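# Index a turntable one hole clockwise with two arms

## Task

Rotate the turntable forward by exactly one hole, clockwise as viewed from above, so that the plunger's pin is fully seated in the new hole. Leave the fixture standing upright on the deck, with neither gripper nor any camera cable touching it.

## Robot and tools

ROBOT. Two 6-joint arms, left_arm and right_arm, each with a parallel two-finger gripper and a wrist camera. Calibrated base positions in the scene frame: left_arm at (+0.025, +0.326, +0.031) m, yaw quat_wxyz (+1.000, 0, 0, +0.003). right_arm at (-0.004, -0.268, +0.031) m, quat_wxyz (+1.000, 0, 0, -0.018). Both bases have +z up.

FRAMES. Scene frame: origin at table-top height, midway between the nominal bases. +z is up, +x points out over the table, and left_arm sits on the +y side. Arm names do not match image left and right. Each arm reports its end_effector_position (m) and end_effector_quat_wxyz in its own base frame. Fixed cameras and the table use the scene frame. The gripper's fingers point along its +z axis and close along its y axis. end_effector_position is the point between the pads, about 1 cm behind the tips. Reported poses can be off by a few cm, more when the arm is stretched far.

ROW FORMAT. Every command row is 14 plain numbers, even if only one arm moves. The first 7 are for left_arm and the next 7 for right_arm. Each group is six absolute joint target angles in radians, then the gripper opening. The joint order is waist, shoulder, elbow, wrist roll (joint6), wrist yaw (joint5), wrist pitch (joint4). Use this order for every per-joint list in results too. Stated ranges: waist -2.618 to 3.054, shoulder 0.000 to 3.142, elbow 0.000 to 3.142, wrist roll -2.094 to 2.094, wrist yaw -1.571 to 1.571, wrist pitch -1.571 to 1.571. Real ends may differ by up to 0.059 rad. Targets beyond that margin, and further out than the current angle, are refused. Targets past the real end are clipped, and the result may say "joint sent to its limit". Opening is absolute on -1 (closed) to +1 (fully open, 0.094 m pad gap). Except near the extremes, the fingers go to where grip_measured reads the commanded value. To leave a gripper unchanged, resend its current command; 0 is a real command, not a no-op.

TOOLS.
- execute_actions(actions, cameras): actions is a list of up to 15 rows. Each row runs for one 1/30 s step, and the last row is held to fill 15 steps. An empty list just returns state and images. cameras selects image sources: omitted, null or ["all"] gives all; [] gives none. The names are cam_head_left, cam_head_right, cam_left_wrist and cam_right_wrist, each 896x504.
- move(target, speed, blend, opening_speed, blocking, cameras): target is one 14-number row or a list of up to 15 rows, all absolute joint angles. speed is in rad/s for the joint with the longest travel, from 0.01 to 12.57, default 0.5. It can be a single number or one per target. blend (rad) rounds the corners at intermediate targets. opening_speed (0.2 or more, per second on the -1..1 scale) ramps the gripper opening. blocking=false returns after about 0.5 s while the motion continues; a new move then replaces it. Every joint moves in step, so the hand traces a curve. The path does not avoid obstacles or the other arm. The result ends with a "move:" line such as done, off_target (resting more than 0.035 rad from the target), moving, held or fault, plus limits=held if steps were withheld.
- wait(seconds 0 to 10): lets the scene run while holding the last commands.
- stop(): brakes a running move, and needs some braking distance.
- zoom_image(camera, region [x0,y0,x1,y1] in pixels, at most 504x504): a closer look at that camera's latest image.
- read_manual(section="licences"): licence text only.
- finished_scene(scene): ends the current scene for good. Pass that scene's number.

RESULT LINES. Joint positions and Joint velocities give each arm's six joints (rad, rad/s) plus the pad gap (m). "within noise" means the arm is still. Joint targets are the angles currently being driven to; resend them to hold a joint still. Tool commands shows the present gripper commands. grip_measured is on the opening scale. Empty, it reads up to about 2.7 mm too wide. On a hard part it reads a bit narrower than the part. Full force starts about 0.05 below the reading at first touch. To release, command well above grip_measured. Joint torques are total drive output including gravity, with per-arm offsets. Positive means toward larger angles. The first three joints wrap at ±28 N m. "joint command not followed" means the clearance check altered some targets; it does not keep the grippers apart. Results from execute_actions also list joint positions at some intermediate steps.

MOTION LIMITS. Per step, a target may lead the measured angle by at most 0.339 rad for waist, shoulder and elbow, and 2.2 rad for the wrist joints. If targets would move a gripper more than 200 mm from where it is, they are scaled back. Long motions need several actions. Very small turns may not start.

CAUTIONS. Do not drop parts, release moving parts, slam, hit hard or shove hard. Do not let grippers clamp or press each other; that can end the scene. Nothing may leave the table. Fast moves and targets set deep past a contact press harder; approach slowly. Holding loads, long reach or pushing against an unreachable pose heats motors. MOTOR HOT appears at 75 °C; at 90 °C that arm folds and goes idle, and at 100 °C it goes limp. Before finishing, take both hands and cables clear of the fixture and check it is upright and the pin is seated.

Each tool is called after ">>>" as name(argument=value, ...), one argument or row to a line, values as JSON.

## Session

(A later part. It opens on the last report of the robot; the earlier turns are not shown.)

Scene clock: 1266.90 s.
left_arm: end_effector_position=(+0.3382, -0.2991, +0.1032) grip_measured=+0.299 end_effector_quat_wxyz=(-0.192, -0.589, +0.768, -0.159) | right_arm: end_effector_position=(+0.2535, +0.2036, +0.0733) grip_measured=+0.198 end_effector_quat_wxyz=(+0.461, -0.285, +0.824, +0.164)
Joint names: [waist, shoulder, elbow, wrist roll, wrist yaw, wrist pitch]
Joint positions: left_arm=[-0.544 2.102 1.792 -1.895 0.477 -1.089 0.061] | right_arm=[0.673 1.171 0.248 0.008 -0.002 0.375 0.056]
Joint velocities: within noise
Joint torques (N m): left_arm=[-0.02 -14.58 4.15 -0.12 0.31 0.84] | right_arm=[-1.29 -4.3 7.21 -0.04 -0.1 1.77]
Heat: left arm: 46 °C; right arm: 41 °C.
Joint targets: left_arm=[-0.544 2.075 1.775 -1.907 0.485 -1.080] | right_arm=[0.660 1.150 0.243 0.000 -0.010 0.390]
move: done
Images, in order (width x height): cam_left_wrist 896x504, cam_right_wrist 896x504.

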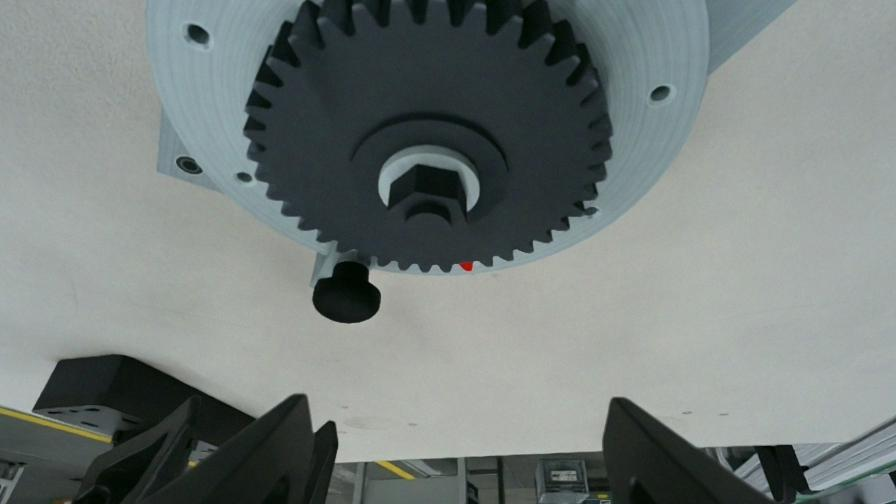

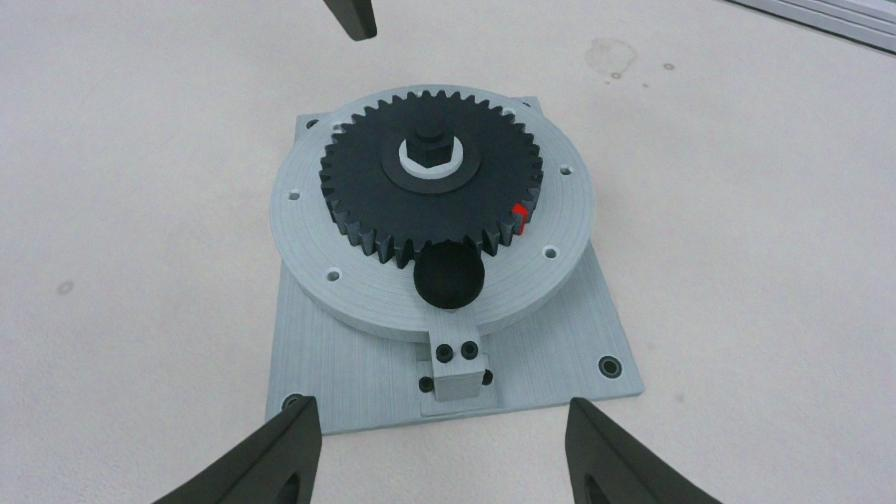

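>>> move(
  target=[
    [-0.60, 1.85, 1.80, -0.8, 0.2, -1.15, 0.3, 0.60, 1.10, 0.25, 0.0, 0.0, 0.45, 0.2],
    [-0.30, 1.60, 1.20, 0.0, 0.0, -0.30, 0.3, 0.25, 1.25, 0.25, 0.0, 0.0, 0.60, 0.2],
  ],
  speed=1.0,
  blend=0.1,
)

>>> zoom_image(
  camera="cam_head_left",
  region=[360, 230, 580, 401],
)

Scene clock: 1306.20 s.
left_arm: end_effector_position=(+0.4481, -0.1395, +0.1736) grip_measured=+0.299 end_effector_quat_wxyz=(+0.403, +0.133, +0.903, -0.067) | right_arm: end_effector_position=(+0.3349, +0.0898, +0.0971) grip_measured=+0.198 end_effector_quat_wxyz=(+0.544, -0.105, +0.829, +0.073)
Joint names: [waist, shoulder, elbow, wrist roll, wrist yaw, wrist pitch]
Joint positions: left_arm=[-0.301 1.629 1.217 -0.012 0.008 -0.316 0.061] | right_arm=[0.259 1.241 0.248 0.008 -0.001 0.584 0.056]
Joint velocities: within noise
Joint torques (N m): left_arm=[0.03 -11.12 4.89 0.14 -0.1 2.05] | right_arm=[-0.91 -2.43 7.66 -0.04 -0.01 1.86]
Heat: left arm: 48 °C; right arm: 41 °C.
Joint targets: left_arm=[-0.300 1.600 1.200 0.000 0.000 -0.300] | right_arm=[0.250 1.250 0.250 0.000 0.000 0.600]
move: done

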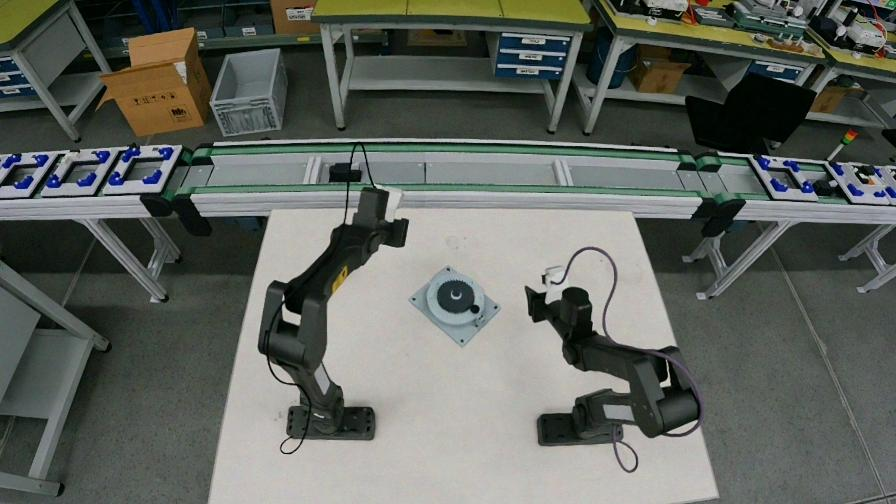

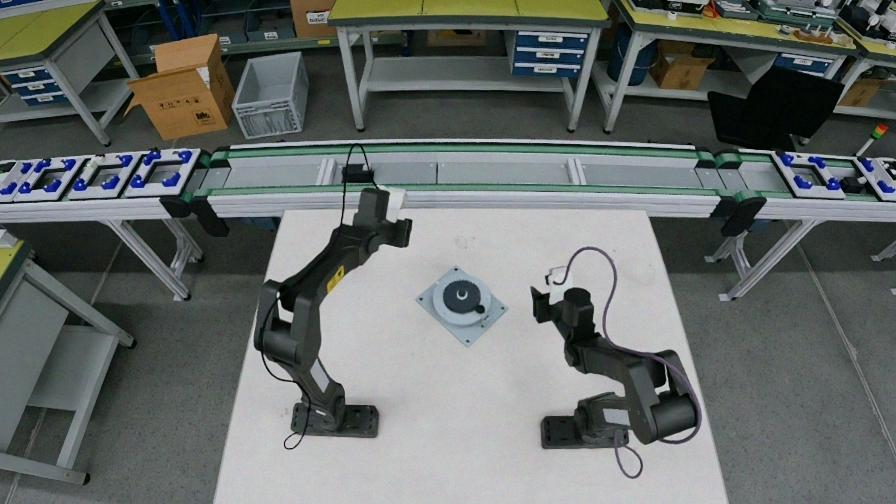

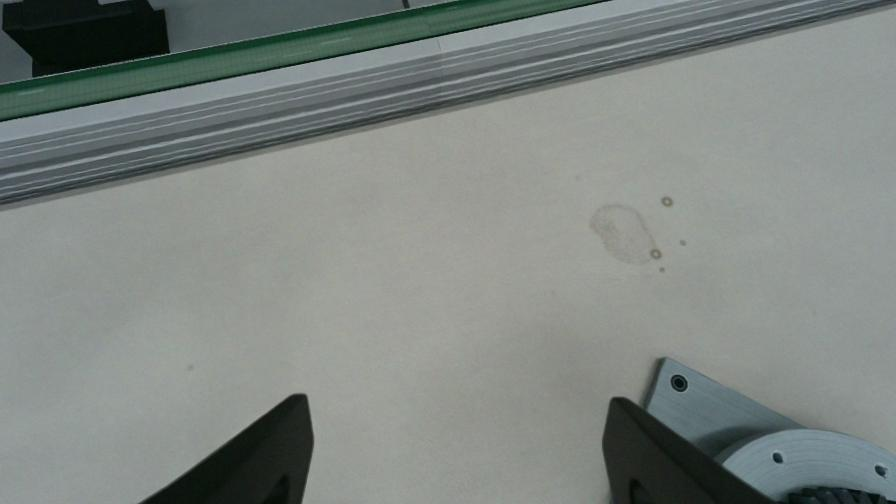

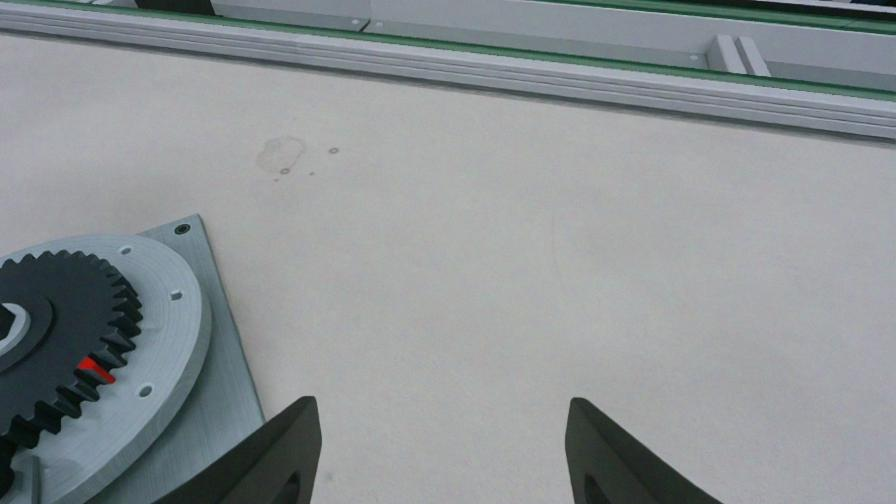

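Scaled by 2.291 from the camera's 896x504 image, which has a finer 1280x720 frame.

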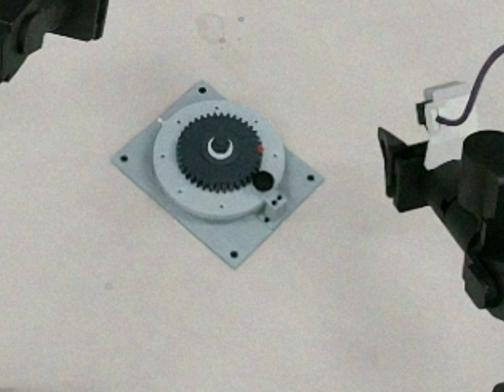

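>>> finished_scene(
  scene=2,
)

The scene is finished: the task was done.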